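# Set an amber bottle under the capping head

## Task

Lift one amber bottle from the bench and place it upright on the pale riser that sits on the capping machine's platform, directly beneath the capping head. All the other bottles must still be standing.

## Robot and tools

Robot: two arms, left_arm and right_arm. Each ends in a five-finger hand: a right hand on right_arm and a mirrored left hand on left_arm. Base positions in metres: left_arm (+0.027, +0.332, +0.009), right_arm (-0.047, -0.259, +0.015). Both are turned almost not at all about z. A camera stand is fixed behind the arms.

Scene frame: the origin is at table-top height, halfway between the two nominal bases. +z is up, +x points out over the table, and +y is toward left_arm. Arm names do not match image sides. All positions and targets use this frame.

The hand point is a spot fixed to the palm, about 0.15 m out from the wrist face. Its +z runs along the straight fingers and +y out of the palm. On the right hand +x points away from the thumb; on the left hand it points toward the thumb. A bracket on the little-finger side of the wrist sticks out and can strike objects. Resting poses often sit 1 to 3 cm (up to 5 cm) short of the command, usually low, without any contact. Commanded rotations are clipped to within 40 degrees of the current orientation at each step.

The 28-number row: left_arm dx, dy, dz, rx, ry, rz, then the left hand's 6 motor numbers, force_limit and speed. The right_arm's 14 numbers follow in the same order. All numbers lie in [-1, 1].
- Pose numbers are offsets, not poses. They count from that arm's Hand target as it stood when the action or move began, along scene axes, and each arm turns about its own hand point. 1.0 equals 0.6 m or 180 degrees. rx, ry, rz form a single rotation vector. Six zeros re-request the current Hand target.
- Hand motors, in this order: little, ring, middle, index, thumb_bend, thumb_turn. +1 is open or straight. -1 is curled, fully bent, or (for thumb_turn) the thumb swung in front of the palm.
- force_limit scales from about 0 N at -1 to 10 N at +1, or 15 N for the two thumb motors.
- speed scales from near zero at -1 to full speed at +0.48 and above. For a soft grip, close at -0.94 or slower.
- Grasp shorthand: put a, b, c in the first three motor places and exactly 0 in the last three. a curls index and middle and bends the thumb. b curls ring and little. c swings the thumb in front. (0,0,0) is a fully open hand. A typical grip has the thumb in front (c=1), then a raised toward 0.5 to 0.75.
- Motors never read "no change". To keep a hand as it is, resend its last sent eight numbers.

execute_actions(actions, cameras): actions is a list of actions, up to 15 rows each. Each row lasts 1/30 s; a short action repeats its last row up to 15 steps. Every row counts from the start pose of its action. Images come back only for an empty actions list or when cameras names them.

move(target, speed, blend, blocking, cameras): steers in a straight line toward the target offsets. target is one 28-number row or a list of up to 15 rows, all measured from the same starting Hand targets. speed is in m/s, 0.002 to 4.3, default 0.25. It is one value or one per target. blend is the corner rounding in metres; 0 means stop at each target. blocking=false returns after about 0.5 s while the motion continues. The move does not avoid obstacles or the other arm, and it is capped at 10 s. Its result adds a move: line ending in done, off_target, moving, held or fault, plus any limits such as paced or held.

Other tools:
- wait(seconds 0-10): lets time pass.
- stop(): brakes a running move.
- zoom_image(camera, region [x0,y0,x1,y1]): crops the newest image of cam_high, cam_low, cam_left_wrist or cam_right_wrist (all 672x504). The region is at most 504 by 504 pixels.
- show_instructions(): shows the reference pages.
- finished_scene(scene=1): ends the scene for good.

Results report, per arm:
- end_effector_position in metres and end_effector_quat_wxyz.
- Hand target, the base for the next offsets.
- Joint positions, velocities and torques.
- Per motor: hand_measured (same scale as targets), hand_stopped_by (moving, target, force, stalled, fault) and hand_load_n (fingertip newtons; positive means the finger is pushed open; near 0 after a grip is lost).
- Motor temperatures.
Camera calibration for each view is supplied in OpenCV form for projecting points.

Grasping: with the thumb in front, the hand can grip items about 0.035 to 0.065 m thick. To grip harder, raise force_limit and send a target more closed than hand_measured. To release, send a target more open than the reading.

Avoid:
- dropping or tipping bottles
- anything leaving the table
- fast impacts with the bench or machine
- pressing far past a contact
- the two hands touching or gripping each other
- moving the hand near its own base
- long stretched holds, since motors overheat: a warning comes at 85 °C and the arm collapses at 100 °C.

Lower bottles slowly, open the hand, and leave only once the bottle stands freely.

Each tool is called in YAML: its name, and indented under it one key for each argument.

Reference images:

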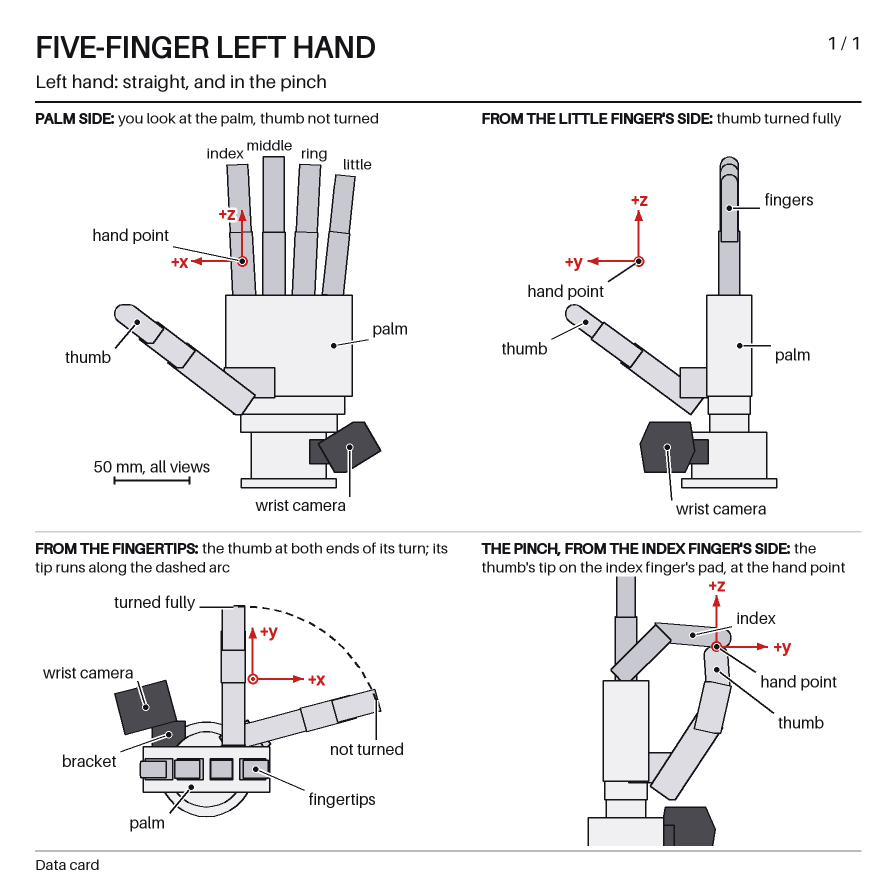

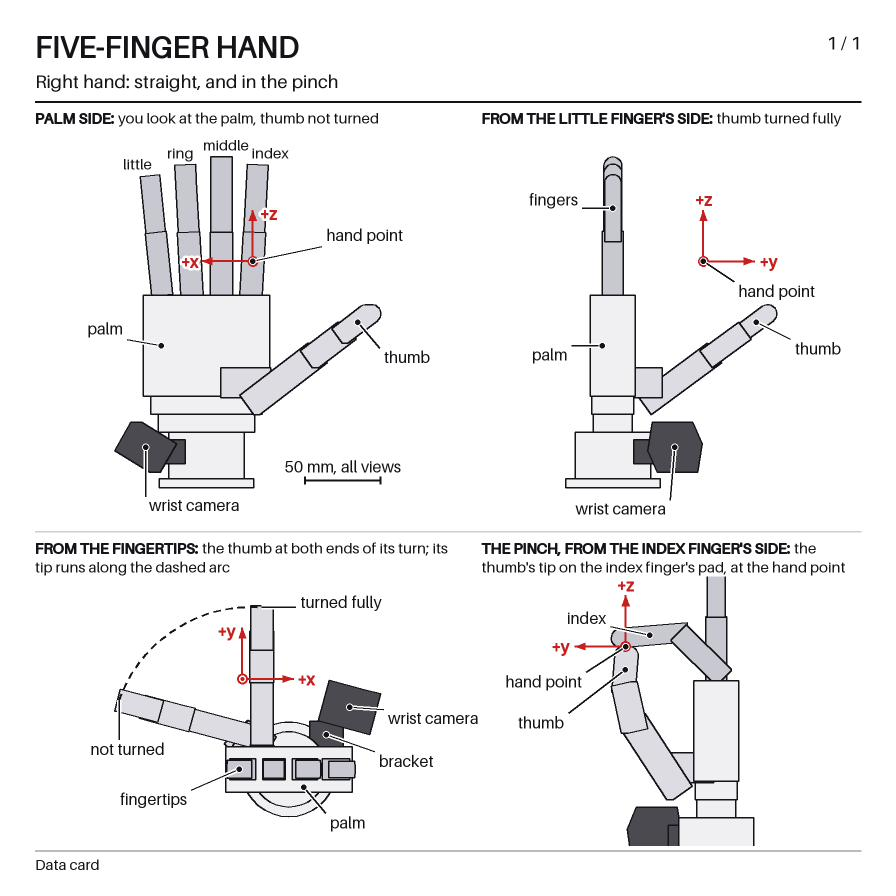

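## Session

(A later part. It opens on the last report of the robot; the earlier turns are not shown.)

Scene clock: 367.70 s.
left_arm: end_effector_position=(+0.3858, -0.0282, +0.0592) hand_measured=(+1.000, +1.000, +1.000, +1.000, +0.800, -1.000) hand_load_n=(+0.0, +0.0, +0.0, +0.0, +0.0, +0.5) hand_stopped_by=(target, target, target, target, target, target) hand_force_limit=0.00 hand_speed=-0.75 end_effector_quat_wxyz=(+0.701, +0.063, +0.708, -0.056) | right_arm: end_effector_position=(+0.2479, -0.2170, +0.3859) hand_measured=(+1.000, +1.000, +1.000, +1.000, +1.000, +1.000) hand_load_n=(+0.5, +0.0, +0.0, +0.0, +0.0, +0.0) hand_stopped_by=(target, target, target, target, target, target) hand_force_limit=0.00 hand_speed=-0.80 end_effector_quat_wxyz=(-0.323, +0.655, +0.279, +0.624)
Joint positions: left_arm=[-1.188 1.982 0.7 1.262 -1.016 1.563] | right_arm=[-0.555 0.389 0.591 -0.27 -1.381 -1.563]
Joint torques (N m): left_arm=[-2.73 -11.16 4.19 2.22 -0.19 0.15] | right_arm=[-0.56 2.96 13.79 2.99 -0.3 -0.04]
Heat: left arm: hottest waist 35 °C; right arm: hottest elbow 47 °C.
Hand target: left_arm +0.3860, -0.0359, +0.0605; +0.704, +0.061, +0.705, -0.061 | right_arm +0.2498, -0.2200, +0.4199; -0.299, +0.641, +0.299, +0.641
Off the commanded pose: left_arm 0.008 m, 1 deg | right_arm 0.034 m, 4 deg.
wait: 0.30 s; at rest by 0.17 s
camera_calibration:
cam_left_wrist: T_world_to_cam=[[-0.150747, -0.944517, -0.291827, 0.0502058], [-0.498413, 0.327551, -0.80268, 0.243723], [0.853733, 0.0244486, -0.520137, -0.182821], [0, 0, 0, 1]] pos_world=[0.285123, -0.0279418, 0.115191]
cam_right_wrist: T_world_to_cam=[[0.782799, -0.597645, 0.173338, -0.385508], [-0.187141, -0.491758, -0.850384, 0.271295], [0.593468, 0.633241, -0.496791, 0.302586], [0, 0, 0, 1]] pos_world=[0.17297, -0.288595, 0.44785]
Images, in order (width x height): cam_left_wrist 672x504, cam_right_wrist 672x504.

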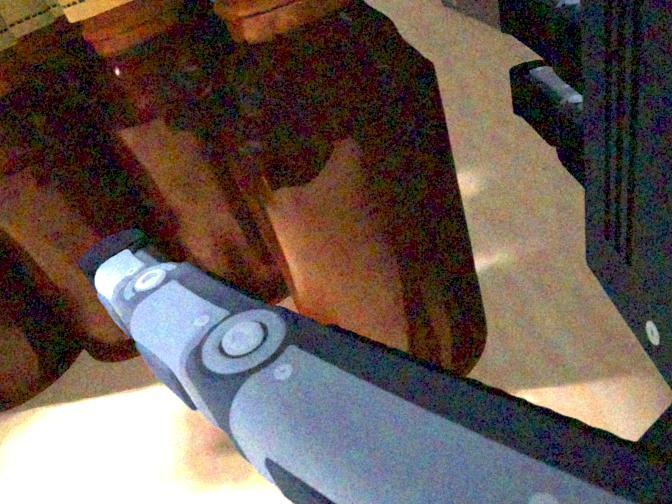

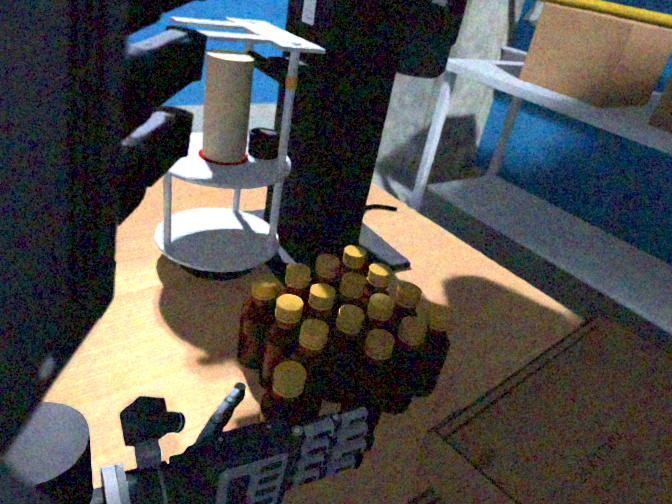

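move:
  target: [0,-0.004,0.004,-0.1204,0.0213,0,1,1,1,1,0.8,-1,0.0,-0.75,0,0,0,0,0,0,1,1,1,1,1,1,0,-0.8]
  speed: 0.05
  cameras: ["cam_left_wrist","cam_right_wrist"]

Scene clock: 377.07 s.
left_arm: end_effector_position=(+0.3814, -0.0413, +0.0557) hand_measured=(+1.000, +1.000, +1.000, +1.000, +0.800, -1.000) hand_load_n=(+0.0, +0.0, +0.0, +0.0, +0.0, +0.5) hand_stopped_by=(target, target, target, target, target, target) hand_force_limit=0.00 hand_speed=-0.75 end_effector_quat_wxyz=(+0.679, -0.065, +0.706, -0.191) | right_arm: end_effector_position=(+0.2479, -0.2170, +0.3859) hand_measured=(+1.000, +1.000, +1.000, +1.000, +1.000, +1.000) hand_load_n=(+0.0, +0.0, +0.0, +0.0, +0.0, +0.0) hand_stopped_by=(target, target, target, target, target, target) hand_force_limit=0.00 hand_speed=-0.80 end_effector_quat_wxyz=(-0.323, +0.655, +0.279, +0.624)
Joint positions: left_arm=[-1.188 1.928 0.679 1.239 -1.001 1.197] | right_arm=[-0.555 0.389 0.591 -0.27 -1.381 -1.563]
Joint torques (N m): left_arm=[-1.67 -12.69 3.17 1.37 -0.06 -0.03] | right_arm=[-0.79 2.73 13.85 3.07 -0.32 -0.05]
Heat: left arm: hottest waist 35 °C; right arm: hottest elbow 47 °C.
Hand target: left_arm +0.3860, -0.0383, +0.0629; +0.679, -0.074, +0.704, -0.195 | right_arm +0.2498, -0.2200, +0.4199; -0.299, +0.641, +0.299, +0.641
Off the commanded pose: left_arm 0.009 m, 1 deg | right_arm 0.034 m, 4 deg.
move: off_target (right_arm)
camera_calibration:
cam_left_wrist: T_world_to_cam=[[-0.169198, -0.982505, 0.077817, 0.021077], [-0.546485, 0.0278177, -0.837007, 0.250939], [0.820199, -0.184146, -0.541631, -0.175212], [0, 0, 0, 1]] pos_world=[0.284409, -0.0185368, 0.113497]
cam_right_wrist: T_world_to_cam=[[0.782799, -0.597645, 0.173338, -0.385508], [-0.187141, -0.491758, -0.850384, 0.271295], [0.593468, 0.633241, -0.496791, 0.302586], [0, 0, 0, 1]] pos_world=[0.17297, -0.288595, 0.44785]
Images, in order (width x height): cam_left_wrist 672x504, cam_right_wrist 672x504.

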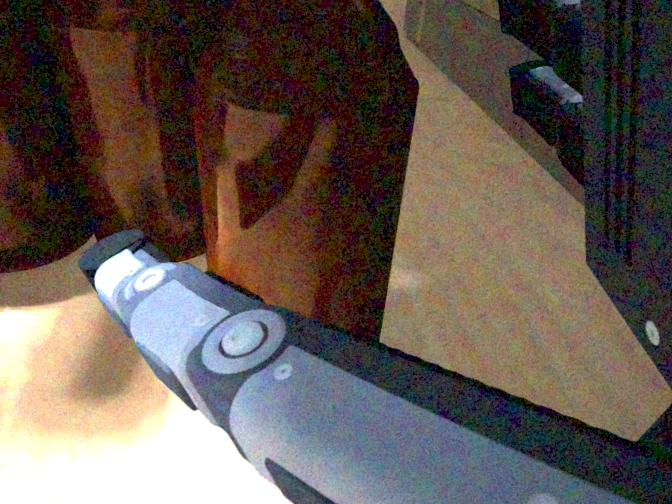

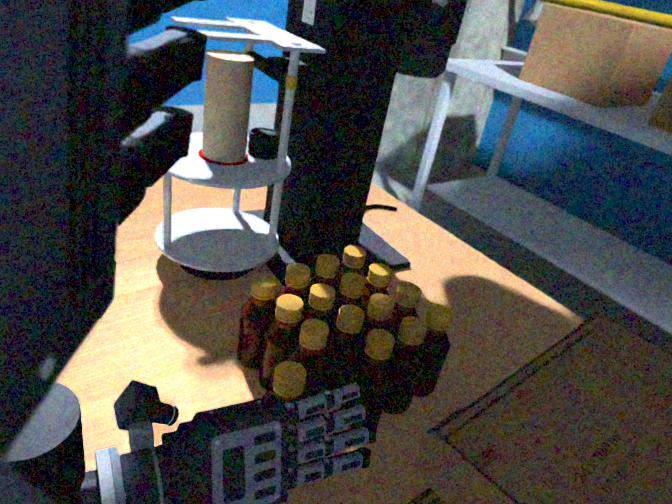

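zoom_image:
  camera: "cam_left_wrist"
  region: [80, 0, 480, 360]

Scaled by 1.260 from the camera's 672x504 image, which has a finer 960x720 frame.

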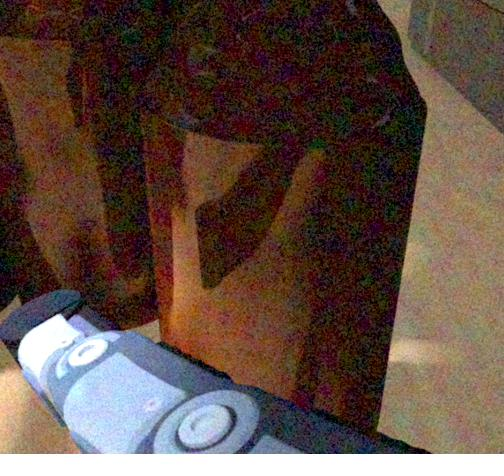

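move:
  target: [0.006,0.0115,0.006,0,0,0,1,1,1,1,0.5,-1,0.0,-0.75,0,0,0,0,0,0,1,1,1,1,1,1,0,-0.8]
  speed: 0.05
  cameras: ["cam_left_wrist"]

Scene clock: 390.93 s.
left_arm: end_effector_position=(+0.3850, -0.0346, +0.0597) hand_measured=(+1.000, +1.000, +1.000, +1.000, +0.500, -1.000) hand_load_n=(+0.0, +0.0, +0.0, +0.0, +0.0, +0.5) hand_stopped_by=(target, target, target, target, target, target) hand_force_limit=0.00 hand_speed=-0.75 end_effector_quat_wxyz=(+0.679, -0.065, +0.706, -0.192) | right_arm: end_effector_position=(+0.2479, -0.2170, +0.3859) hand_measured=(+1.000, +1.000, +1.000, +1.000, +1.000, +1.000) hand_load_n=(+0.0, +0.0, +0.0, +0.0, +0.0, +0.0) hand_stopped_by=(target, target, target, target, target, target) hand_force_limit=0.00 hand_speed=-0.80 end_effector_quat_wxyz=(-0.323, +0.655, +0.279, +0.624)
Joint positions: left_arm=[-1.174 1.909 0.664 1.236 -0.986 1.196] | right_arm=[-0.555 0.389 0.591 -0.27 -1.381 -1.563]
Joint torques (N m): left_arm=[-1.73 -12.81 3.23 1.35 -0.07 -0.01] | right_arm=[0.5 2.9 13.83 3 -0.26 -0.01]
Heat: left arm: hottest waist 35 °C; right arm: hottest elbow 47 °C.
Hand target: left_arm +0.3896, -0.0312, +0.0663; +0.679, -0.074, +0.704, -0.195 | right_arm +0.2498, -0.2200, +0.4199; -0.299, +0.641, +0.299, +0.641
Off the commanded pose: left_arm 0.009 m, 1 deg | right_arm 0.034 m, 4 deg.
move: off_target (right_arm)
camera_calibration:
cam_left_wrist: T_world_to_cam=[[-0.169616, -0.982342, 0.0789608, 0.0281391], [-0.546567, 0.0270966, -0.836977, 0.256074], [0.820058, -0.185122, -0.541511, -0.174712], [0, 0, 0, 1]] pos_world=[0.288009, -0.0116396, 0.117498]
Images, in order (width x height): cam_left_wrist 672x504.

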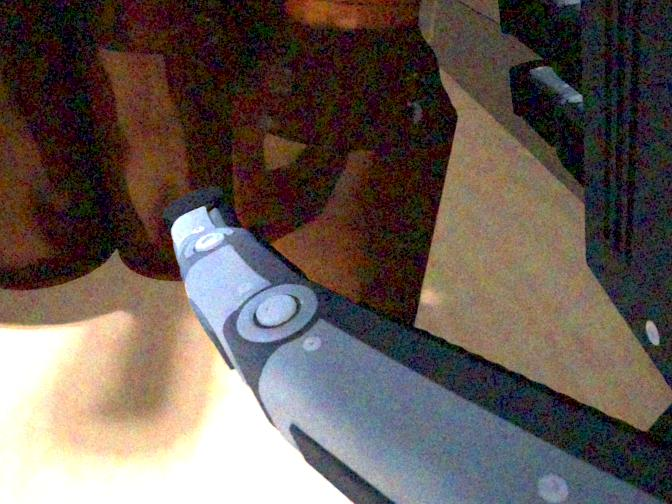

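execute_actions:
  actions:
    - [[0,0,0,0,0,0,1,1,-0.2,-0.2,0.42,-1,-0.3,-0.9,0,0,0,0,0,0,1,1,1,1,1,1,0,-0.8]]

wait:
  seconds: 0.3
  cameras: ["cam_left_wrist","cam_right_wrist"]

Scene clock: 398.40 s.
left_arm: end_effector_position=(+0.3846, -0.0331, +0.0589) hand_measured=(+1.000, +1.000, +0.256, +0.200, +0.422, -1.000) hand_load_n=(+0.0, +0.0, +0.5, +6.5, +8.0, -0.5) hand_stopped_by=(target, target, force, force, target, target) hand_force_limit=-0.30 hand_speed=-0.90 end_effector_quat_wxyz=(+0.678, -0.064, +0.707, -0.191) | right_arm: end_effector_position=(+0.2479, -0.2170, +0.3859) hand_measured=(+1.000, +1.000, +1.000, +1.000, +1.000, +1.000) hand_load_n=(+0.0, +0.0, +0.0, +0.0, +0.0, +0.0) hand_stopped_by=(target, target, target, target, target, target) hand_force_limit=0.00 hand_speed=-0.80 end_effector_quat_wxyz=(-0.323, +0.655, +0.279, +0.624)
Joint positions: left_arm=[-1.173 1.909 0.66 1.236 -0.984 1.196] | right_arm=[-0.555 0.389 0.591 -0.27 -1.381 -1.563]
Joint torques (N m): left_arm=[-1.55 -12.69 3.52 1.31 -0.15 -0.01] | right_arm=[-1.14 2.32 13.86 3.11 -0.31 -0.02]
Heat: left arm: hottest waist 35 °C; right arm: hottest elbow 47 °C.
Hand target: left_arm +0.3896, -0.0312, +0.0663; +0.679, -0.074, +0.704, -0.194 | right_arm +0.2498, -0.2200, +0.4199; -0.299, +0.641, +0.299, +0.641
Off the commanded pose: left_arm 0.009 m, 1 deg | right_arm 0.034 m, 4 deg.
Step readings (end_effector_position of left_arm | right_arm):
0: (+0.3850, -0.0346, +0.0597) | (+0.2479, -0.2170, +0.3859)
1: (+0.3850, -0.0346, +0.0597) | (+0.2479, -0.2170, +0.3859)
2: (+0.3850, -0.0346, +0.0597) | (+0.2479, -0.2170, +0.3859)
4: (+0.3850, -0.0346, +0.0597) | (+0.2479, -0.2170, +0.3859)
8: (+0.3850, -0.0346, +0.0597) | (+0.2479, -0.2170, +0.3859)
15: (+0.3846, -0.0337, +0.0591) | (+0.2479, -0.2170, +0.3859)

Scene clock: 398.70 s.
left_arm: end_effector_position=(+0.3846, -0.0331, +0.0589) hand_measured=(+1.000, +1.000, +0.256, +0.200, +0.422, -1.000) hand_load_n=(+0.0, +0.0, +0.5, +6.0, +8.0, -0.5) hand_stopped_by=(target, target, force, force, target, target) hand_force_limit=-0.30 hand_speed=-0.90 end_effector_quat_wxyz=(+0.678, -0.064, +0.707, -0.191) | right_arm: end_effector_position=(+0.2479, -0.2170, +0.3859) hand_measured=(+1.000, +1.000, +1.000, +1.000, +1.000, +1.000) hand_load_n=(+0.0, +0.0, +0.0, -0.5, +0.0, +0.0) hand_stopped_by=(target, target, target, target, target, target) hand_force_limit=0.00 hand_speed=-0.80 end_effector_quat_wxyz=(-0.323, +0.655, +0.279, +0.624)
Joint positions: left_arm=[-1.173 1.909 0.66 1.236 -0.984 1.196] | right_arm=[-0.555 0.389 0.591 -0.27 -1.381 -1.563]
Joint torques (N m): left_arm=[-1.44 -12.4 3.47 1.31 -0.15 0] | right_arm=[0.44 2.55 14 3.14 -0.26 0.02]
Heat: left arm: hottest waist 35 °C; right arm: hottest elbow 47 °C.
Hand target: left_arm +0.3896, -0.0312, +0.0663; +0.679, -0.074, +0.704, -0.194 | right_arm +0.2498, -0.2200, +0.4199; -0.299, +0.641, +0.299, +0.641
Off the commanded pose: left_arm 0.009 m, 1 deg | right_arm 0.034 m, 4 deg.
wait: 0.30 s; at rest by 0.17 s
camera_calibration:
cam_left_wrist: T_world_to_cam=[[-0.170639, -0.982386, 0.0761606, 0.0300372], [-0.547683, 0.0303091, -0.836137, 0.255623], [0.819101, -0.184389, -0.543208, -0.174068], [0, 0, 0, 1]] pos_world=[0.287705, -0.0103358, 0.116893]
cam_right_wrist: T_world_to_cam=[[0.782799, -0.597645, 0.173338, -0.385508], [-0.187141, -0.491758, -0.850384, 0.271295], [0.593468, 0.633241, -0.496791, 0.302586], [0, 0, 0, 1]] pos_world=[0.17297, -0.288595, 0.44785]
Images, in order (width x height): cam_left_wrist 672x504, cam_right_wrist 672x504.

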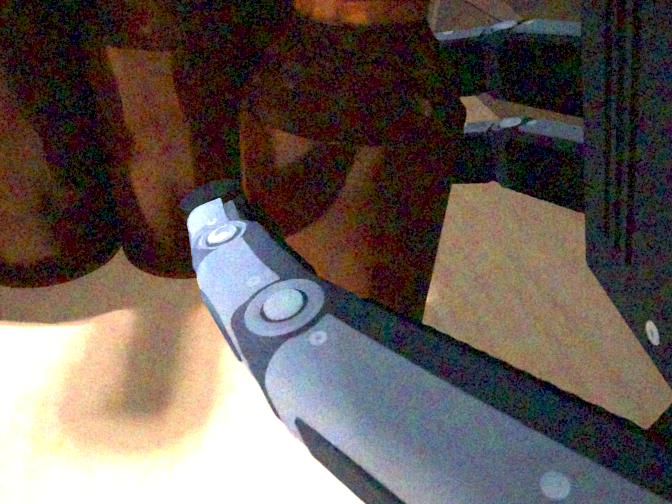

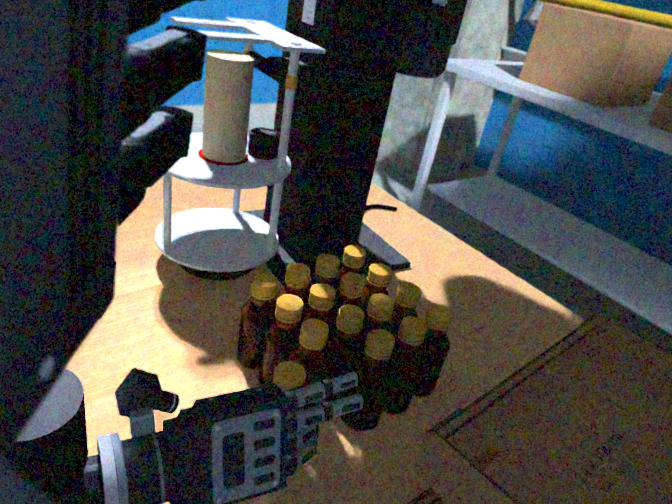

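execute_actions:
  actions:
    - [[0,0,0,0,0,0,1,1,-0.22,-0.2,0.42,-1,-0.2,-0.9,0,0,0,0,0,0,1,1,1,1,1,1,0,-0.8]]

Scene clock: 400.60 s.
left_arm: end_effector_position=(+0.3847, -0.0332, +0.0593) hand_measured=(+1.000, +1.000, +0.240, +0.200, +0.422, -1.000) hand_load_n=(+0.0, +0.0, +6.0, +3.0, +11.0, +1.0) hand_stopped_by=(target, target, force, force, target, target) hand_force_limit=-0.20 hand_speed=-0.90 end_effector_quat_wxyz=(+0.678, -0.064, +0.707, -0.191) | right_arm: end_effector_position=(+0.2479, -0.2170, +0.3859) hand_measured=(+1.000, +1.000, +1.000, +1.000, +1.000, +1.000) hand_load_n=(+0.0, +0.0, +0.0, +0.0, +0.0, +0.0) hand_stopped_by=(target, target, target, target, target, target) hand_force_limit=0.00 hand_speed=-0.80 end_effector_quat_wxyz=(-0.323, +0.655, +0.279, +0.624)
Joint positions: left_arm=[-1.173 1.908 0.66 1.236 -0.984 1.196] | right_arm=[-0.555 0.389 0.591 -0.27 -1.381 -1.563]
Joint torques (N m): left_arm=[-1.79 -12.04 3.49 1.33 -0.14 0] | right_arm=[-0.62 2.61 13.83 3.15 -0.25 -0.06]
Heat: left arm: hottest waist 35 °C; right arm: hottest elbow 47 °C.
Hand target: left_arm +0.3896, -0.0312, +0.0664; +0.679, -0.074, +0.704, -0.194 | right_arm +0.2498, -0.2200, +0.4199; -0.299, +0.641, +0.299, +0.641
Off the commanded pose: left_arm 0.009 m, 1 deg | right_arm 0.034 m, 4 deg.
Step readings (end_effector_position of left_arm | right_arm):
0: (+0.3846, -0.0331, +0.0589) | (+0.2479, -0.2170, +0.3859)
1: (+0.3846, -0.0331, +0.0589) | (+0.2479, -0.2170, +0.3859)
2: (+0.3846, -0.0331, +0.0589) | (+0.2479, -0.2170, +0.3859)
4: (+0.3846, -0.0331, +0.0591) | (+0.2479, -0.2170, +0.3859)
8: (+0.3847, -0.0332, +0.0593) | (+0.2479, -0.2170, +0.3859)
15: (+0.3847, -0.0332, +0.0593) | (+0.2479, -0.2170, +0.3859)

move:
  target: [0,0,0.05,0,0,0,1,1,-0.22,-0.2,0.42,-1,-0.2,-0.9,0,0,0,0,0,0,1,1,1,1,1,1,0,-0.8]
  speed: 0.04
  cameras: ["cam_left_wrist","cam_right_wrist"]

Scene clock: 403.30 s.
left_arm: end_effector_position=(+0.3846, -0.0322, +0.0893) hand_measured=(+1.000, +1.000, +0.240, +0.200, +0.420, -1.000) hand_load_n=(+0.0, +0.0, +0.0, +1.5, +0.5, +0.0) hand_stopped_by=(target, target, force, force, target, target) hand_force_limit=-0.20 hand_speed=-0.90 end_effector_quat_wxyz=(+0.677, -0.067, +0.706, -0.194) | right_arm: end_effector_position=(+0.2479, -0.2170, +0.3859) hand_measured=(+1.000, +1.000, +1.000, +1.000, +1.000, +1.000) hand_load_n=(+0.0, +0.0, +0.0, +0.0, +0.0, +0.0) hand_stopped_by=(target, target, target, target, target, target) hand_force_limit=0.00 hand_speed=-0.80 end_effector_quat_wxyz=(-0.323, +0.655, +0.279, +0.624)
Joint positions: left_arm=[-1.172 1.806 0.653 1.14 -0.983 1.186] | right_arm=[-0.555 0.389 0.591 -0.27 -1.381 -1.563]
Joint torques (N m): left_arm=[-1.49 -11.93 4.41 1.24 -0.17 0.08] | right_arm=[0.26 2.73 13.94 3.12 -0.26 -0.05]
Heat: left arm: hottest waist 35 °C; right arm: hottest elbow 47 °C.
Hand target: left_arm +0.3896, -0.0312, +0.0963; +0.679, -0.074, +0.704, -0.195 | right_arm +0.2498, -0.2200, +0.4199; -0.299, +0.641, +0.299, +0.641
Off the commanded pose: left_arm 0.009 m, 1 deg | right_arm 0.034 m, 4 deg.
move: off_target (right_arm)
camera_calibration:
cam_left_wrist: T_world_to_cam=[[-0.169964, -0.981689, 0.0860191, 0.0275638], [-0.549172, 0.0218774, -0.835423, 0.281218], [0.818244, -0.189231, -0.542834, -0.157264], [0, 0, 0, 1]] pos_world=[0.287802, -0.00885253, 0.147197]
cam_right_wrist: T_world_to_cam=[[0.782799, -0.597645, 0.173338, -0.385508], [-0.187141, -0.491758, -0.850384, 0.271295], [0.593468, 0.633241, -0.496791, 0.302586], [0, 0, 0, 1]] pos_world=[0.17297, -0.288595, 0.44785]
Images, in order (width x height): cam_left_wrist 672x504, cam_right_wrist 672x504.

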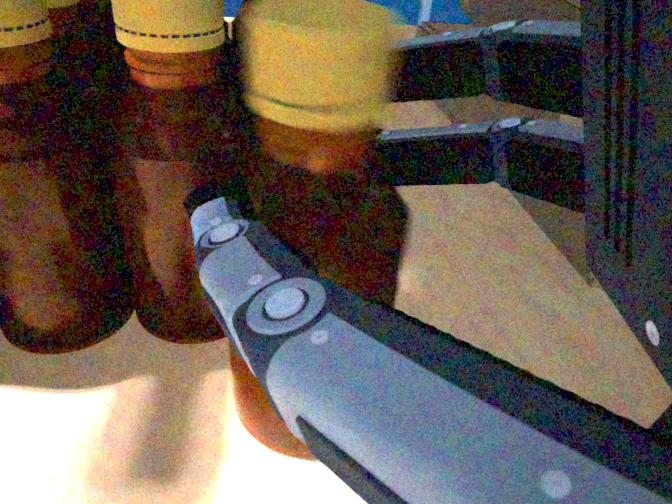

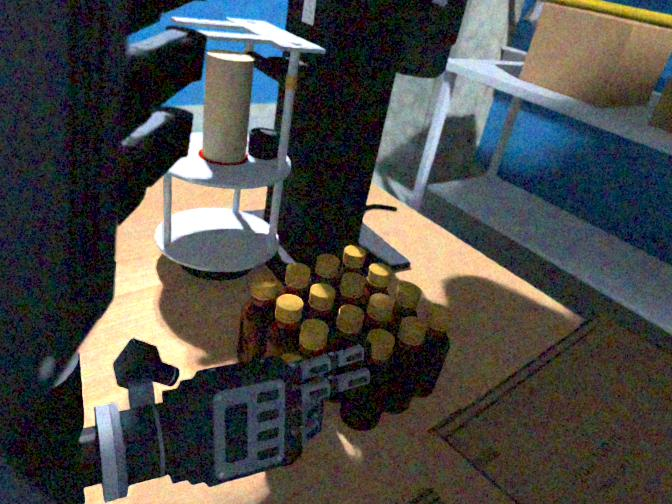

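wait:
  seconds: 0.1
  cameras: ["cam_left_wrist","cam_high"]

Scene clock: 411.03 s.
left_arm: end_effector_position=(+0.3846, -0.0322, +0.0893) hand_measured=(+1.000, +1.000, +0.240, +0.200, +0.420, -1.000) hand_load_n=(+0.0, +0.0, +0.0, +1.0, +0.5, +0.0) hand_stopped_by=(target, target, force, force, target, target) hand_force_limit=-0.20 hand_speed=-0.90 end_effector_quat_wxyz=(+0.677, -0.067, +0.706, -0.194) | right_arm: end_effector_position=(+0.2479, -0.2170, +0.3859) hand_measured=(+1.000, +1.000, +1.000, +1.000, +1.000, +1.000) hand_load_n=(+0.0, +0.0, +0.0, +0.0, +0.0, +0.0) hand_stopped_by=(target, target, target, target, target, target) hand_force_limit=0.00 hand_speed=-0.80 end_effector_quat_wxyz=(-0.323, +0.655, +0.279, +0.624)
Joint positions: left_arm=[-1.172 1.806 0.653 1.14 -0.983 1.186] | right_arm=[-0.555 0.389 0.591 -0.27 -1.381 -1.563]
Joint torques (N m): left_arm=[-1.55 -11.58 4.52 1.24 -0.16 0.09] | right_arm=[-0.09 2.14 13.96 3 -0.34 -0.02]
Heat: left arm: hottest waist 35 °C; right arm: hottest elbow 47 °C.
Hand target: left_arm +0.3896, -0.0312, +0.0963; +0.679, -0.074, +0.704, -0.195 | right_arm +0.2498, -0.2200, +0.4199; -0.299, +0.641, +0.299, +0.641
Off the commanded pose: left_arm 0.009 m, 1 deg | right_arm 0.034 m, 4 deg.
wait: 0.10 s; at rest from the start
camera_calibration:
cam_left_wrist: T_world_to_cam=[[-0.169964, -0.981689, 0.0860191, 0.0275638], [-0.549172, 0.0218774, -0.835423, 0.281218], [0.818244, -0.189231, -0.542834, -0.157264], [0, 0, 0, 1]] pos_world=[0.287802, -0.00885253, 0.147197]
Images, in order (width x height): cam_high 672x504, cam_left_wrist 672x504.

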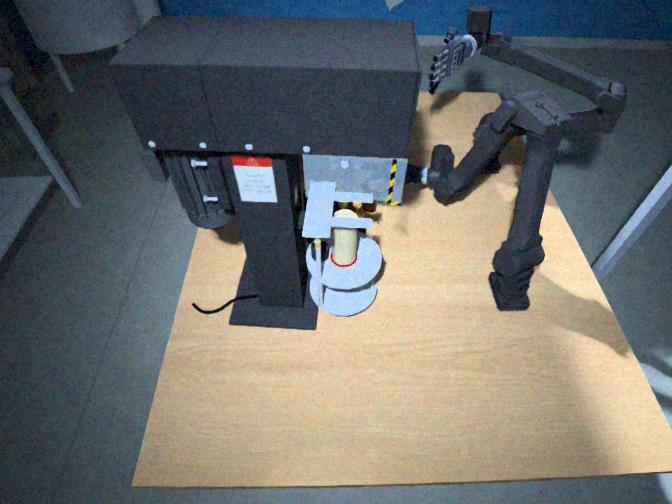

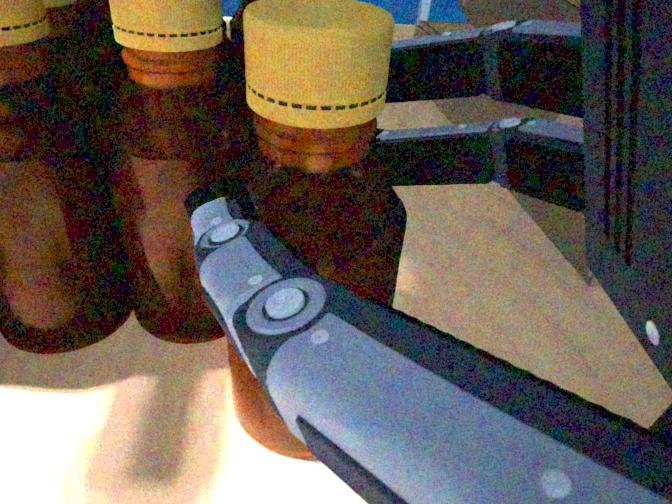

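zoom_image:
  camera: "cam_high"
  region: [290, 130, 430, 320]

Scaled by 2.653 from the camera's 672x504 image, which has a finer 960x720 frame.

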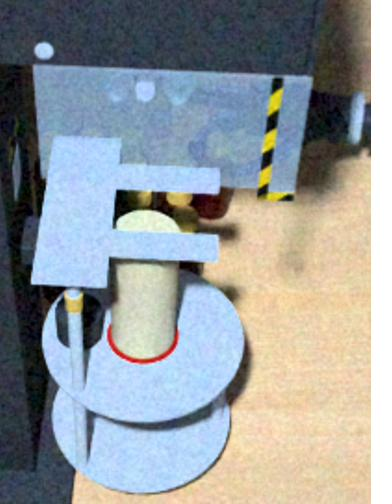

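zoom_image:
  camera: "cam_high"
  region: [300, 175, 380, 235]

Scaled by 6.300 from the camera's 672x504 image, which has a finer 960x720 frame.

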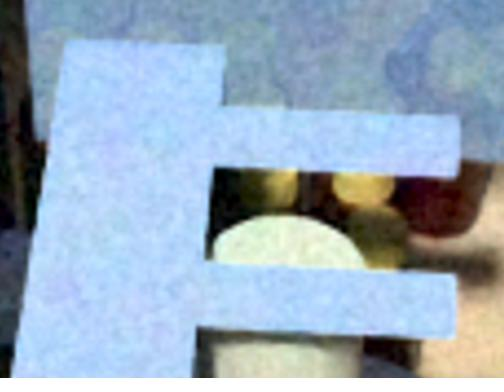

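execute_actions:
  actions:
    - [[0,0,0,0,0,0,1,1,1,1,0.75,-1,-0.2,-0.7,0,0,0,0,0,0,1,1,1,1,1,1,0,-0.8]]

move:
  target: [0.003,0.006,-0.058,-0.0492,0.0091,0,1,1,1,1,0.75,-1,-0.2,-0.7,0,0,0,0,0,0,1,1,1,1,1,1,0,-0.8]
  speed: 0.06
  cameras: ["cam_left_wrist"]

Scene clock: 424.80 s.
left_arm: end_effector_position=(+0.3846, -0.0323, +0.0893) hand_measured=(+1.000, +1.000, +1.000, +1.000, +0.750, -1.000) hand_load_n=(+0.0, +0.0, +0.0, +0.0, +0.0, +0.0) hand_stopped_by=(target, target, target, target, target, target) hand_force_limit=-0.20 hand_speed=-0.70 end_effector_quat_wxyz=(+0.677, -0.067, +0.706, -0.194) | right_arm: end_effector_position=(+0.2479, -0.2170, +0.3859) hand_measured=(+1.000, +1.000, +1.000, +1.000, +1.000, +1.000) hand_load_n=(+0.0, +0.0, +0.0, +0.0, +0.0, +0.0) hand_stopped_by=(target, target, target, target, target, target) hand_force_limit=0.00 hand_speed=-0.80 end_effector_quat_wxyz=(-0.323, +0.655, +0.279, +0.624)
Joint positions: left_arm=[-1.172 1.806 0.653 1.14 -0.982 1.186] | right_arm=[-0.555 0.389 0.591 -0.27 -1.381 -1.563]
Joint torques (N m): left_arm=[-1.96 -11.81 4.48 1.32 -0.18 0.07] | right_arm=[0.21 2.55 13.61 3.17 -0.25 -0.01]
Heat: left arm: hottest waist 35 °C; right arm: hottest elbow 48 °C.
Hand target: left_arm +0.3896, -0.0312, +0.0963; +0.679, -0.074, +0.704, -0.195 | right_arm +0.2498, -0.2200, +0.4199; -0.299, +0.641, +0.299, +0.641
Off the commanded pose: left_arm 0.009 m, 1 deg | right_arm 0.034 m, 4 deg.
Step readings (end_effector_position of left_arm | right_arm):
0: (+0.3846, -0.0322, +0.0893) | (+0.2479, -0.2170, +0.3859)
1: (+0.3846, -0.0322, +0.0893) | (+0.2479, -0.2170, +0.3859)
2: (+0.3846, -0.0322, +0.0893) | (+0.2479, -0.2170, +0.3859)
4: (+0.3846, -0.0323, +0.0893) | (+0.2479, -0.2170, +0.3859)
8: (+0.3846, -0.0323, +0.0893) | (+0.2479, -0.2170, +0.3859)
15: (+0.3846, -0.0323, +0.0893) | (+0.2479, -0.2170, +0.3859)

Scene clock: 426.67 s.
left_arm: end_effector_position=(+0.3871, -0.0320, +0.0682) hand_measured=(+1.000, +1.000, +1.000, +1.000, +0.750, -1.000) hand_load_n=(+0.0, +0.0, +0.0, +0.0, +0.0, +0.0) hand_stopped_by=(target, target, target, target, target, target) hand_force_limit=-0.20 hand_speed=-0.70 end_effector_quat_wxyz=(+0.662, -0.123, +0.697, -0.248) | right_arm: end_effector_position=(+0.2479, -0.2170, +0.3859) hand_measured=(+1.000, +1.000, +1.000, +1.000, +1.000, +1.000) hand_load_n=(+0.0, +0.0, +0.0, +0.0, +0.0, +0.0) hand_stopped_by=(target, target, target, target, target, target) hand_force_limit=0.00 hand_speed=-0.80 end_effector_quat_wxyz=(-0.323, +0.655, +0.279, +0.624)
Joint positions: left_arm=[-1.154 1.852 0.636 1.214 -0.965 1.036] | right_arm=[-0.555 0.389 0.591 -0.27 -1.381 -1.563]
Joint torques (N m): left_arm=[-1.55 -9.47 3.4 2.36 -0.06 -0.01] | right_arm=[0.38 2.67 13.97 3.11 -0.23 -0.02]
Heat: left arm: hottest waist 35 °C; right arm: hottest elbow 48 °C.
Hand target: left_arm +0.3913, -0.0278, +0.0617; +0.662, -0.129, +0.696, -0.247 | right_arm +0.2498, -0.2200, +0.4199; -0.299, +0.641, +0.299, +0.641
Off the commanded pose: left_arm 0.009 m, 1 deg | right_arm 0.034 m, 4 deg.
move: off_target (right_arm)
camera_calibration:
cam_left_wrist: T_world_to_cam=[[-0.165567, -0.95589, 0.242615, 0.018356], [-0.568505, -0.108512, -0.815492, 0.266881], [0.805847, -0.272946, -0.525462, -0.169758], [0, 0, 0, 1]] pos_world=[0.291562, 0.00017112, 0.123984]
Images, in order (width x height): cam_left_wrist 672x504.

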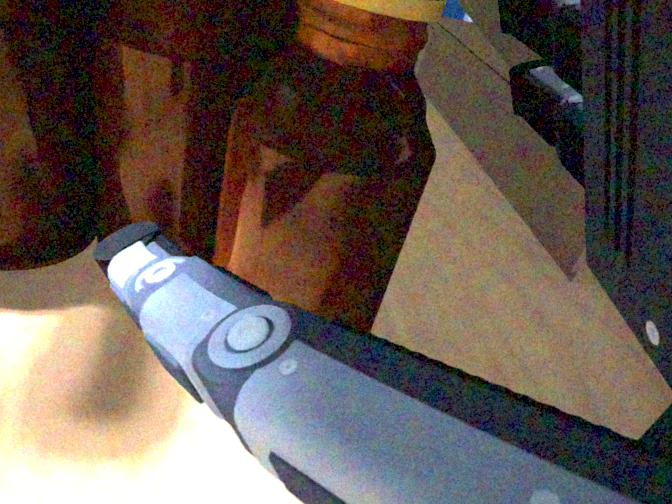

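move:
  target: [0.003,-0.0025,-0.0205,0,0,0,1,1,1,1,0.55,-1,-0.2,-0.7,0,0,0,0,0,0,1,1,1,1,1,1,0,-0.8]
  speed: 0.05
  cameras: ["cam_left_wrist"]

Scene clock: 429.80 s.
left_arm: end_effector_position=(+0.3873, -0.0304, +0.0525) hand_measured=(+1.000, +1.000, +1.000, +1.000, +0.550, -1.000) hand_load_n=(+0.0, +0.0, +0.0, +0.0, +0.0, +0.0) hand_stopped_by=(target, target, target, target, target, target) hand_force_limit=-0.20 hand_speed=-0.70 end_effector_quat_wxyz=(+0.661, -0.120, +0.699, -0.245) | right_arm: end_effector_position=(+0.2479, -0.2170, +0.3859) hand_measured=(+1.000, +1.000, +1.000, +1.000, +1.000, +1.000) hand_load_n=(+0.0, +0.0, +0.0, +0.0, +0.0, +0.0) hand_stopped_by=(target, target, target, target, target, target) hand_force_limit=0.00 hand_speed=-0.80 end_effector_quat_wxyz=(-0.323, +0.655, +0.279, +0.624)
Joint positions: left_arm=[-1.152 1.898 0.636 1.25 -0.963 1.035] | right_arm=[-0.555 0.389 0.591 -0.27 -1.381 -1.563]
Joint torques (N m): left_arm=[-1.73 -9.76 3.79 2.52 -0.05 -0.01] | right_arm=[-0.73 2.73 13.83 3.07 -0.23 -0.02]
Heat: left arm: hottest waist 35 °C; right arm: hottest elbow 48 °C.
Hand target: left_arm +0.3931, -0.0293, +0.0493; +0.662, -0.129, +0.696, -0.247 | right_arm +0.2498, -0.2200, +0.4199; -0.299, +0.641, +0.299, +0.641
Off the commanded pose: left_arm 0.007 m, 1 deg | right_arm 0.034 m, 4 deg.
move: off_target (right_arm)
camera_calibration:
cam_left_wrist: T_world_to_cam=[[-0.164851, -0.957808, 0.23543, 0.0237933], [-0.572346, -0.101502, -0.813706, 0.256047], [0.803271, -0.268888, -0.531465, -0.176259], [0, 0, 0, 1]] pos_world=[0.292053, 0.0013848, 0.109069]
Images, in order (width x height): cam_left_wrist 672x504.

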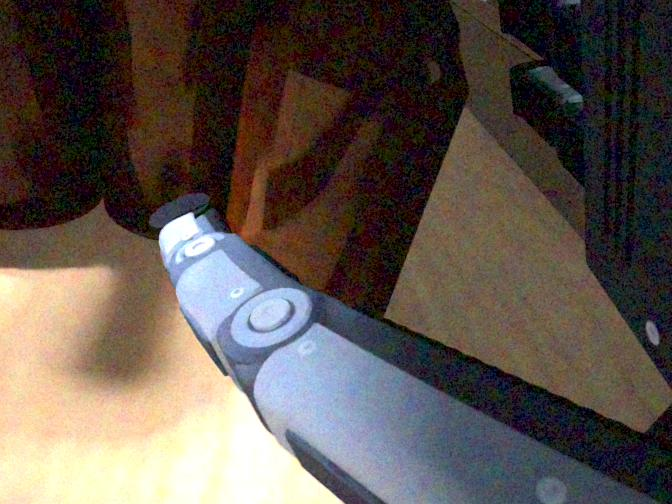

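move:
  target: [0.002,-0.007,0.010,0,0,0,1,1,1,1,0.55,-1,-0.2,-0.7,0,0,0,0,0,0,1,1,1,1,1,1,0,-0.8]
  speed: 0.05

Scene clock: 432.00 s.
left_arm: end_effector_position=(+0.3873, -0.0304, +0.0525) hand_measured=(+1.000, +1.000, +1.000, +1.000, +0.550, -1.000) hand_load_n=(+0.0, +0.0, +0.0, +0.0, +0.0, +0.0) hand_stopped_by=(target, target, target, target, target, target) hand_force_limit=-0.20 hand_speed=-0.70 end_effector_quat_wxyz=(+0.661, -0.120, +0.699, -0.245) | right_arm: end_effector_position=(+0.2479, -0.2170, +0.3859) hand_measured=(+1.000, +1.000, +1.000, +1.000, +1.000, +1.000) hand_load_n=(+0.0, +0.0, +0.0, +0.0, +0.5, +0.0) hand_stopped_by=(target, target, target, target, target, target) hand_force_limit=0.00 hand_speed=-0.80 end_effector_quat_wxyz=(-0.323, +0.655, +0.279, +0.624)
Joint positions: left_arm=[-1.152 1.898 0.636 1.25 -0.963 1.035] | right_arm=[-0.555 0.389 0.591 -0.27 -1.381 -1.563]
Joint torques (N m): left_arm=[-1.67 -10.87 4.51 1.4 -0.1 0] | right_arm=[-0.56 2.55 13.93 2.95 -0.31 -0.07]
Heat: left arm: hottest waist 35 °C; right arm: hottest elbow 48 °C.
Hand target: left_arm +0.3943, -0.0335, +0.0553; +0.662, -0.129, +0.696, -0.247 | right_arm +0.2498, -0.2200, +0.4199; -0.299, +0.641, +0.299, +0.641
Off the commanded pose: left_arm 0.008 m, 1 deg | right_arm 0.034 m, 4 deg.
move: off_target (right_arm)

move:
  target: [0.0,-0.006,0.012,0,0,0,1,1,1,1,0.55,-1,-0.2,-0.7,0,0,0,0,0,0,1,1,1,1,1,1,0,-0.8]
  speed: 0.05

Scene clock: 434.23 s.
left_arm: end_effector_position=(+0.3866, -0.0289, +0.0486) hand_measured=(+1.000, +1.000, +1.000, +1.000, +0.550, -1.000) hand_load_n=(+0.0, +0.0, +0.0, -0.5, +0.0, +0.0) hand_stopped_by=(target, target, target, target, target, target) hand_force_limit=-0.20 hand_speed=-0.70 end_effector_quat_wxyz=(+0.658, -0.114, +0.706, -0.236) | right_arm: end_effector_position=(+0.2479, -0.2170, +0.3859) hand_measured=(+1.000, +1.000, +1.000, +1.000, +1.000, +1.000) hand_load_n=(+0.0, +0.0, +0.0, +0.0, +0.0, +0.0) hand_stopped_by=(target, target, target, target, target, target) hand_force_limit=0.00 hand_speed=-0.80 end_effector_quat_wxyz=(-0.323, +0.655, +0.279, +0.624)
Joint positions: left_arm=[-1.152 1.898 0.636 1.224 -0.963 1.035] | right_arm=[-0.555 0.389 0.591 -0.27 -1.381 -1.563]
Joint torques (N m): left_arm=[-2.26 -12.51 4.98 1.31 -0.32 0.01] | right_arm=[-0.62 2.14 13.86 3.08 -0.25 -0.06]
Heat: left arm: hottest waist 35 °C; right arm: hottest elbow 48 °C.
Hand target: left_arm +0.3943, -0.0371, +0.0625; +0.662, -0.129, +0.696, -0.247 | right_arm +0.2498, -0.2200, +0.4199; -0.299, +0.641, +0.299, +0.641
Off the commanded pose: left_arm 0.018 m, 2 deg | right_arm 0.034 m, 4 deg.
move: off_target (left_arm, right_arm)

move:
  target:
    - [0.0,-0.010,0.035,0,0,0,1,1,1,1,0.55,-1,-0.2,-0.7,0,0,0,0,0,0,1,1,1,1,1,1,0,-0.8]
    - [-0.002,-0.006,-0.0165,0,0,0,1,1,1,1,0.55,-1,-0.2,-0.7,0,0,0,0,0,0,1,1,1,1,1,1,0,-0.8]
  speed: 0.06
  cameras: ["cam_left_wrist"]

Scene clock: 438.80 s.
left_arm: end_effector_position=(+0.3891, -0.0331, +0.0504) hand_measured=(+1.000, +1.000, +1.000, +1.000, +0.550, -1.000) hand_load_n=(+0.0, +0.0, +0.0, +0.0, +0.5, +0.5) hand_stopped_by=(target, target, target, target, target, target) hand_force_limit=-0.20 hand_speed=-0.70 end_effector_quat_wxyz=(+0.660, -0.119, +0.703, -0.237) | right_arm: end_effector_position=(+0.2479, -0.2170, +0.3859) hand_measured=(+1.000, +1.000, +1.000, +1.000, +1.000, +1.000) hand_load_n=(+0.0, -0.5, +0.0, +0.0, +0.0, +0.0) hand_stopped_by=(target, target, target, target, target, target) hand_force_limit=0.00 hand_speed=-0.80 end_effector_quat_wxyz=(-0.323, +0.655, +0.279, +0.624)
Joint positions: left_arm=[-1.152 1.902 0.651 1.221 -0.969 1.033] | right_arm=[-0.555 0.389 0.591 -0.27 -1.381 -1.563]
Joint torques (N m): left_arm=[-2.32 -10.29 4.81 2.22 -0.29 0.03] | right_arm=[0.09 1.96 13.94 3.1 -0.29 -0.04]
Heat: left arm: hottest waist 35 °C; right arm: hottest elbow 48 °C.
Hand target: left_arm +0.3931, -0.0407, +0.0525; +0.661, -0.129, +0.696, -0.247 | right_arm +0.2498, -0.2200, +0.4199; -0.299, +0.641, +0.299, +0.641
Off the commanded pose: left_arm 0.009 m, 2 deg | right_arm 0.034 m, 4 deg.
move: off_target (right_arm)
camera_calibration:
cam_left_wrist: T_world_to_cam=[[-0.156857, -0.962277, 0.222303, 0.0194303], [-0.577605, -0.0931975, -0.810979, 0.257206], [0.801104, -0.255611, -0.541198, -0.177799], [0, 0, 0, 1]] pos_world=[0.294046, -0.00277903, 0.108045]
Images, in order (width x height): cam_left_wrist 672x504.

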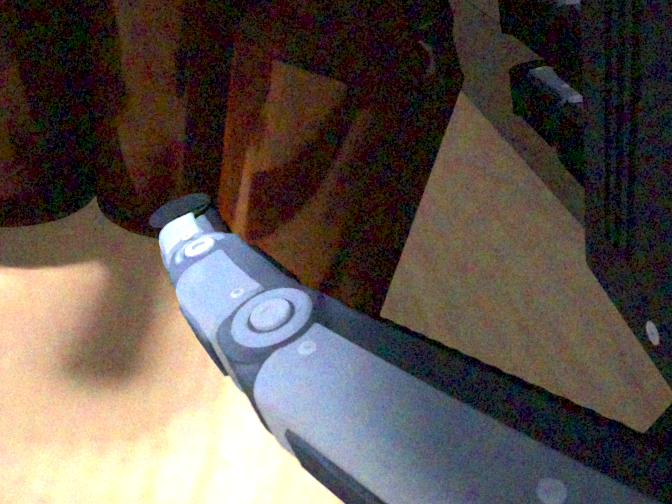

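move:
  target:
    - [0.0,0.0,0.058,0,0,0,1,1,1,1,0.55,-1,-0.2,-0.7,0,0,0,0,0,0,1,1,1,1,1,1,0,-0.8]
    - [0.0,0.0,0.0095,0,0,0,1,1,1,1,0.55,-1,-0.2,-0.7,0,0,0,0,0,0,1,1,1,1,1,1,0,-0.8]
  speed: 0.06
  cameras: ["cam_left_wrist"]

Scene clock: 442.00 s.
left_arm: end_effector_position=(+0.3893, -0.0335, +0.0562) hand_measured=(+1.000, +1.000, +1.000, +1.000, +0.550, -1.000) hand_load_n=(+0.0, +0.0, +0.0, +0.0, +0.0, +0.5) hand_stopped_by=(target, target, target, target, target, target) hand_force_limit=-0.20 hand_speed=-0.70 end_effector_quat_wxyz=(+0.660, -0.119, +0.703, -0.238) | right_arm: end_effector_position=(+0.2479, -0.2170, +0.3859) hand_measured=(+1.000, +1.000, +1.000, +1.000, +1.000, +1.000) hand_load_n=(+0.0, +0.0, +0.0, +0.0, +0.0, +0.0) hand_stopped_by=(target, target, target, target, target, target) hand_force_limit=0.00 hand_speed=-0.80 end_effector_quat_wxyz=(-0.323, +0.655, +0.279, +0.624)
Joint positions: left_arm=[-1.152 1.884 0.651 1.204 -0.97 1.033] | right_arm=[-0.555 0.389 0.591 -0.27 -1.381 -1.563]
Joint torques (N m): left_arm=[-2.14 -10.29 4.68 2.4 -0.26 0] | right_arm=[0.15 3.25 13.98 3.04 -0.26 -0.03]
Heat: left arm: hottest waist 35 °C; right arm: hottest elbow 48 °C.
Hand target: left_arm +0.3931, -0.0406, +0.0583; +0.662, -0.129, +0.696, -0.247 | right_arm +0.2498, -0.2200, +0.4199; -0.299, +0.641, +0.299, +0.641
Off the commanded pose: left_arm 0.008 m, 2 deg | right_arm 0.034 m, 4 deg.
move: off_target (right_arm)
camera_calibration:
cam_left_wrist: T_world_to_cam=[[-0.156619, -0.962107, 0.223206, 0.0176361], [-0.577197, -0.094224, -0.81115, 0.261805], [0.801445, -0.255875, -0.540568, -0.175149], [0, 0, 0, 1]] pos_world=[0.294248, -0.00318026, 0.113746]
Images, in order (width x height): cam_left_wrist 672x504.

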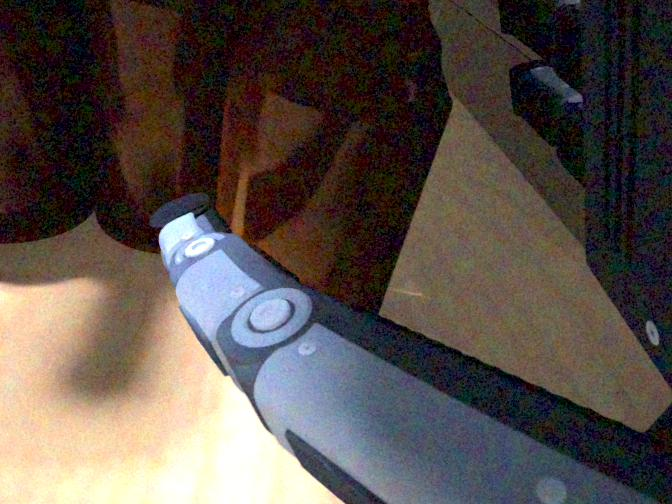

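execute_actions:
  actions:
    - [[0,0,0,0,0,0,1,1,1,-0.2,0.42,-1,-0.3,-0.9,0,0,0,0,0,0,1,1,1,1,1,1,0,-0.8]]
    - [[0,0,0,0,0,0,1,1,1,-0.2,0.42,-1,-0.3,-0.9,0,0,0,0,0,0,1,1,1,1,1,1,0,-0.8]]
  cameras: ["cam_left_wrist"]

Scene clock: 451.67 s.
left_arm: end_effector_position=(+0.3893, -0.0331, +0.0562) hand_measured=(+1.000, +1.000, +1.000, +0.248, +0.422, -1.000) hand_load_n=(+0.0, +0.0, -0.5, +4.0, +4.5, +0.0) hand_stopped_by=(target, target, target, force, target, target) hand_force_limit=-0.30 hand_speed=-0.90 end_effector_quat_wxyz=(+0.660, -0.120, +0.703, -0.237) | right_arm: end_effector_position=(+0.2479, -0.2170, +0.3859) hand_measured=(+1.000, +1.000, +1.000, +1.000, +1.000, +1.000) hand_load_n=(+0.0, +0.0, +0.0, +0.0, +0.0, +0.0) hand_stopped_by=(target, target, target, target, target, target) hand_force_limit=0.00 hand_speed=-0.80 end_effector_quat_wxyz=(-0.323, +0.655, +0.279, +0.624)
Joint positions: left_arm=[-1.152 1.884 0.651 1.204 -0.972 1.033] | right_arm=[-0.555 0.389 0.591 -0.27 -1.381 -1.563]
Joint torques (N m): left_arm=[-2.55 -10.11 4.81 2.4 -0.19 0.02] | right_arm=[0.97 2.2 13.97 3 -0.27 0]
Heat: left arm: hottest waist 35 °C; right arm: hottest elbow 48 °C.
Hand target: left_arm +0.3931, -0.0407, +0.0583; +0.661, -0.129, +0.696, -0.247 | right_arm +0.2498, -0.2200, +0.4199; -0.299, +0.641, +0.299, +0.641
Off the commanded pose: left_arm 0.009 m, 2 deg | right_arm 0.034 m, 4 deg.
Step readings (end_effector_position of left_arm | right_arm):
0: (+0.3893, -0.0335, +0.0562) | (+0.2479, -0.2170, +0.3859)
1: (+0.3893, -0.0335, +0.0562) | (+0.2479, -0.2170, +0.3859)
2: (+0.3893, -0.0335, +0.0562) | (+0.2479, -0.2170, +0.3859)
4: (+0.3893, -0.0335, +0.0562) | (+0.2479, -0.2170, +0.3859)
8: (+0.3893, -0.0335, +0.0562) | (+0.2479, -0.2170, +0.3859)
15: (+0.3893, -0.0335, +0.0562) | (+0.2479, -0.2170, +0.3859)
16: (+0.3893, -0.0335, +0.0562) | (+0.2479, -0.2170, +0.3859)
17: (+0.3893, -0.0334, +0.0562) | (+0.2479, -0.2170, +0.3859)
19: (+0.3893, -0.0331, +0.0562) | (+0.2479, -0.2170, +0.3859)
23: (+0.3893, -0.0330, +0.0562) | (+0.2479, -0.2170, +0.3859)
30: (+0.3893, -0.0330, +0.0562) | (+0.2479, -0.2170, +0.3859)
camera_calibration:
cam_left_wrist: T_world_to_cam=[[-0.154404, -0.962378, 0.223579, 0.0171212], [-0.576987, -0.0958643, -0.811108, 0.261696], [0.802026, -0.254241, -0.540478, -0.175195], [0, 0, 0, 1]] pos_world=[0.29415, -0.00297738, 0.113747]
Images, in order (width x height): cam_left_wrist 672x504.

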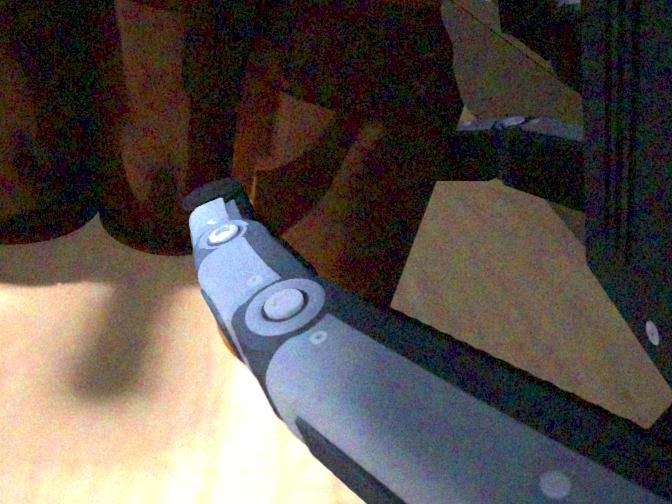

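execute_actions:
  actions:
    - [[0,0,0,0,0,0,1,1,-0.2,-0.2,0.42,-1,-0.1,-0.9,0,0,0,0,0,0,1,1,1,1,1,1,0,-0.8]]
    - [[0,0,0,0,0,0,1,1,-0.2,-0.2,0.42,-1,-0.1,-0.9,0,0,0,0,0,0,1,1,1,1,1,1,0,-0.8]]
    - [[0,0,0,0,0,0,1,1,-0.2,-0.22,0.0,-1,0.0,-0.9,0,0,0,0,0,0,1,1,1,1,1,1,0,-0.8]]
  cameras: []

Scene clock: 455.60 s.
left_arm: end_effector_position=(+0.3893, -0.0332, +0.0564) hand_measured=(+1.000, +1.000, +0.314, +0.240, +0.416, -1.000) hand_load_n=(-0.5, +0.0, +6.5, +3.5, +10.5, +1.0) hand_stopped_by=(target, target, force, force, force, target) hand_force_limit=0.00 hand_speed=-0.90 end_effector_quat_wxyz=(+0.660, -0.120, +0.702, -0.237) | right_arm: end_effector_position=(+0.2479, -0.2170, +0.3859) hand_measured=(+1.000, +1.000, +1.000, +1.000, +1.000, +1.000) hand_load_n=(+0.0, -0.5, +0.0, +0.0, +0.0, +0.0) hand_stopped_by=(target, target, target, target, target, target) hand_force_limit=0.00 hand_speed=-0.80 end_effector_quat_wxyz=(-0.323, +0.655, +0.279, +0.624)
Joint positions: left_arm=[-1.152 1.884 0.651 1.206 -0.972 1.033] | right_arm=[-0.555 0.389 0.591 -0.27 -1.381 -1.563]
Joint torques (N m): left_arm=[-1.96 -10.46 4.82 2.32 -0.18 0] | right_arm=[0.5 3.31 13.89 3.29 -0.27 0.02]
Heat: left arm: hottest waist 35 °C; right arm: hottest elbow 48 °C.
Hand target: left_arm +0.3931, -0.0407, +0.0583; +0.662, -0.129, +0.696, -0.247 | right_arm +0.2498, -0.2200, +0.4199; -0.299, +0.641, +0.299, +0.641
Off the commanded pose: left_arm 0.009 m, 2 deg | right_arm 0.034 m, 4 deg.
Step readings (end_effector_position of left_arm | right_arm):
0: (+0.3893, -0.0331, +0.0562) | (+0.2479, -0.2170, +0.3859)
1: (+0.3893, -0.0331, +0.0562) | (+0.2479, -0.2170, +0.3859)
2: (+0.3893, -0.0331, +0.0562) | (+0.2479, -0.2170, +0.3859)
4: (+0.3893, -0.0331, +0.0562) | (+0.2479, -0.2170, +0.3859)
8: (+0.3893, -0.0331, +0.0562) | (+0.2479, -0.2170, +0.3859)
15: (+0.3893, -0.0331, +0.0562) | (+0.2479, -0.2170, +0.3859)
16: (+0.3893, -0.0331, +0.0562) | (+0.2479, -0.2170, +0.3859)
17: (+0.3893, -0.0331, +0.0562) | (+0.2479, -0.2170, +0.3859)
19: (+0.3893, -0.0331, +0.0562) | (+0.2479, -0.2170, +0.3859)
23: (+0.3893, -0.0331, +0.0562) | (+0.2479, -0.2170, +0.3859)
30: (+0.3893, -0.0331, +0.0562) | (+0.2479, -0.2170, +0.3859)
31: (+0.3893, -0.0331, +0.0562) | (+0.2479, -0.2170, +0.3859)
32: (+0.3893, -0.0331, +0.0562) | (+0.2479, -0.2170, +0.3859)
34: (+0.3893, -0.0331, +0.0562) | (+0.2479, -0.2170, +0.3859)
38: (+0.3893, -0.0331, +0.0562) | (+0.2479, -0.2170, +0.3859)
45: (+0.3893, -0.0331, +0.0562) | (+0.2479, -0.2170, +0.3859)
No camera images: "cameras" was empty.


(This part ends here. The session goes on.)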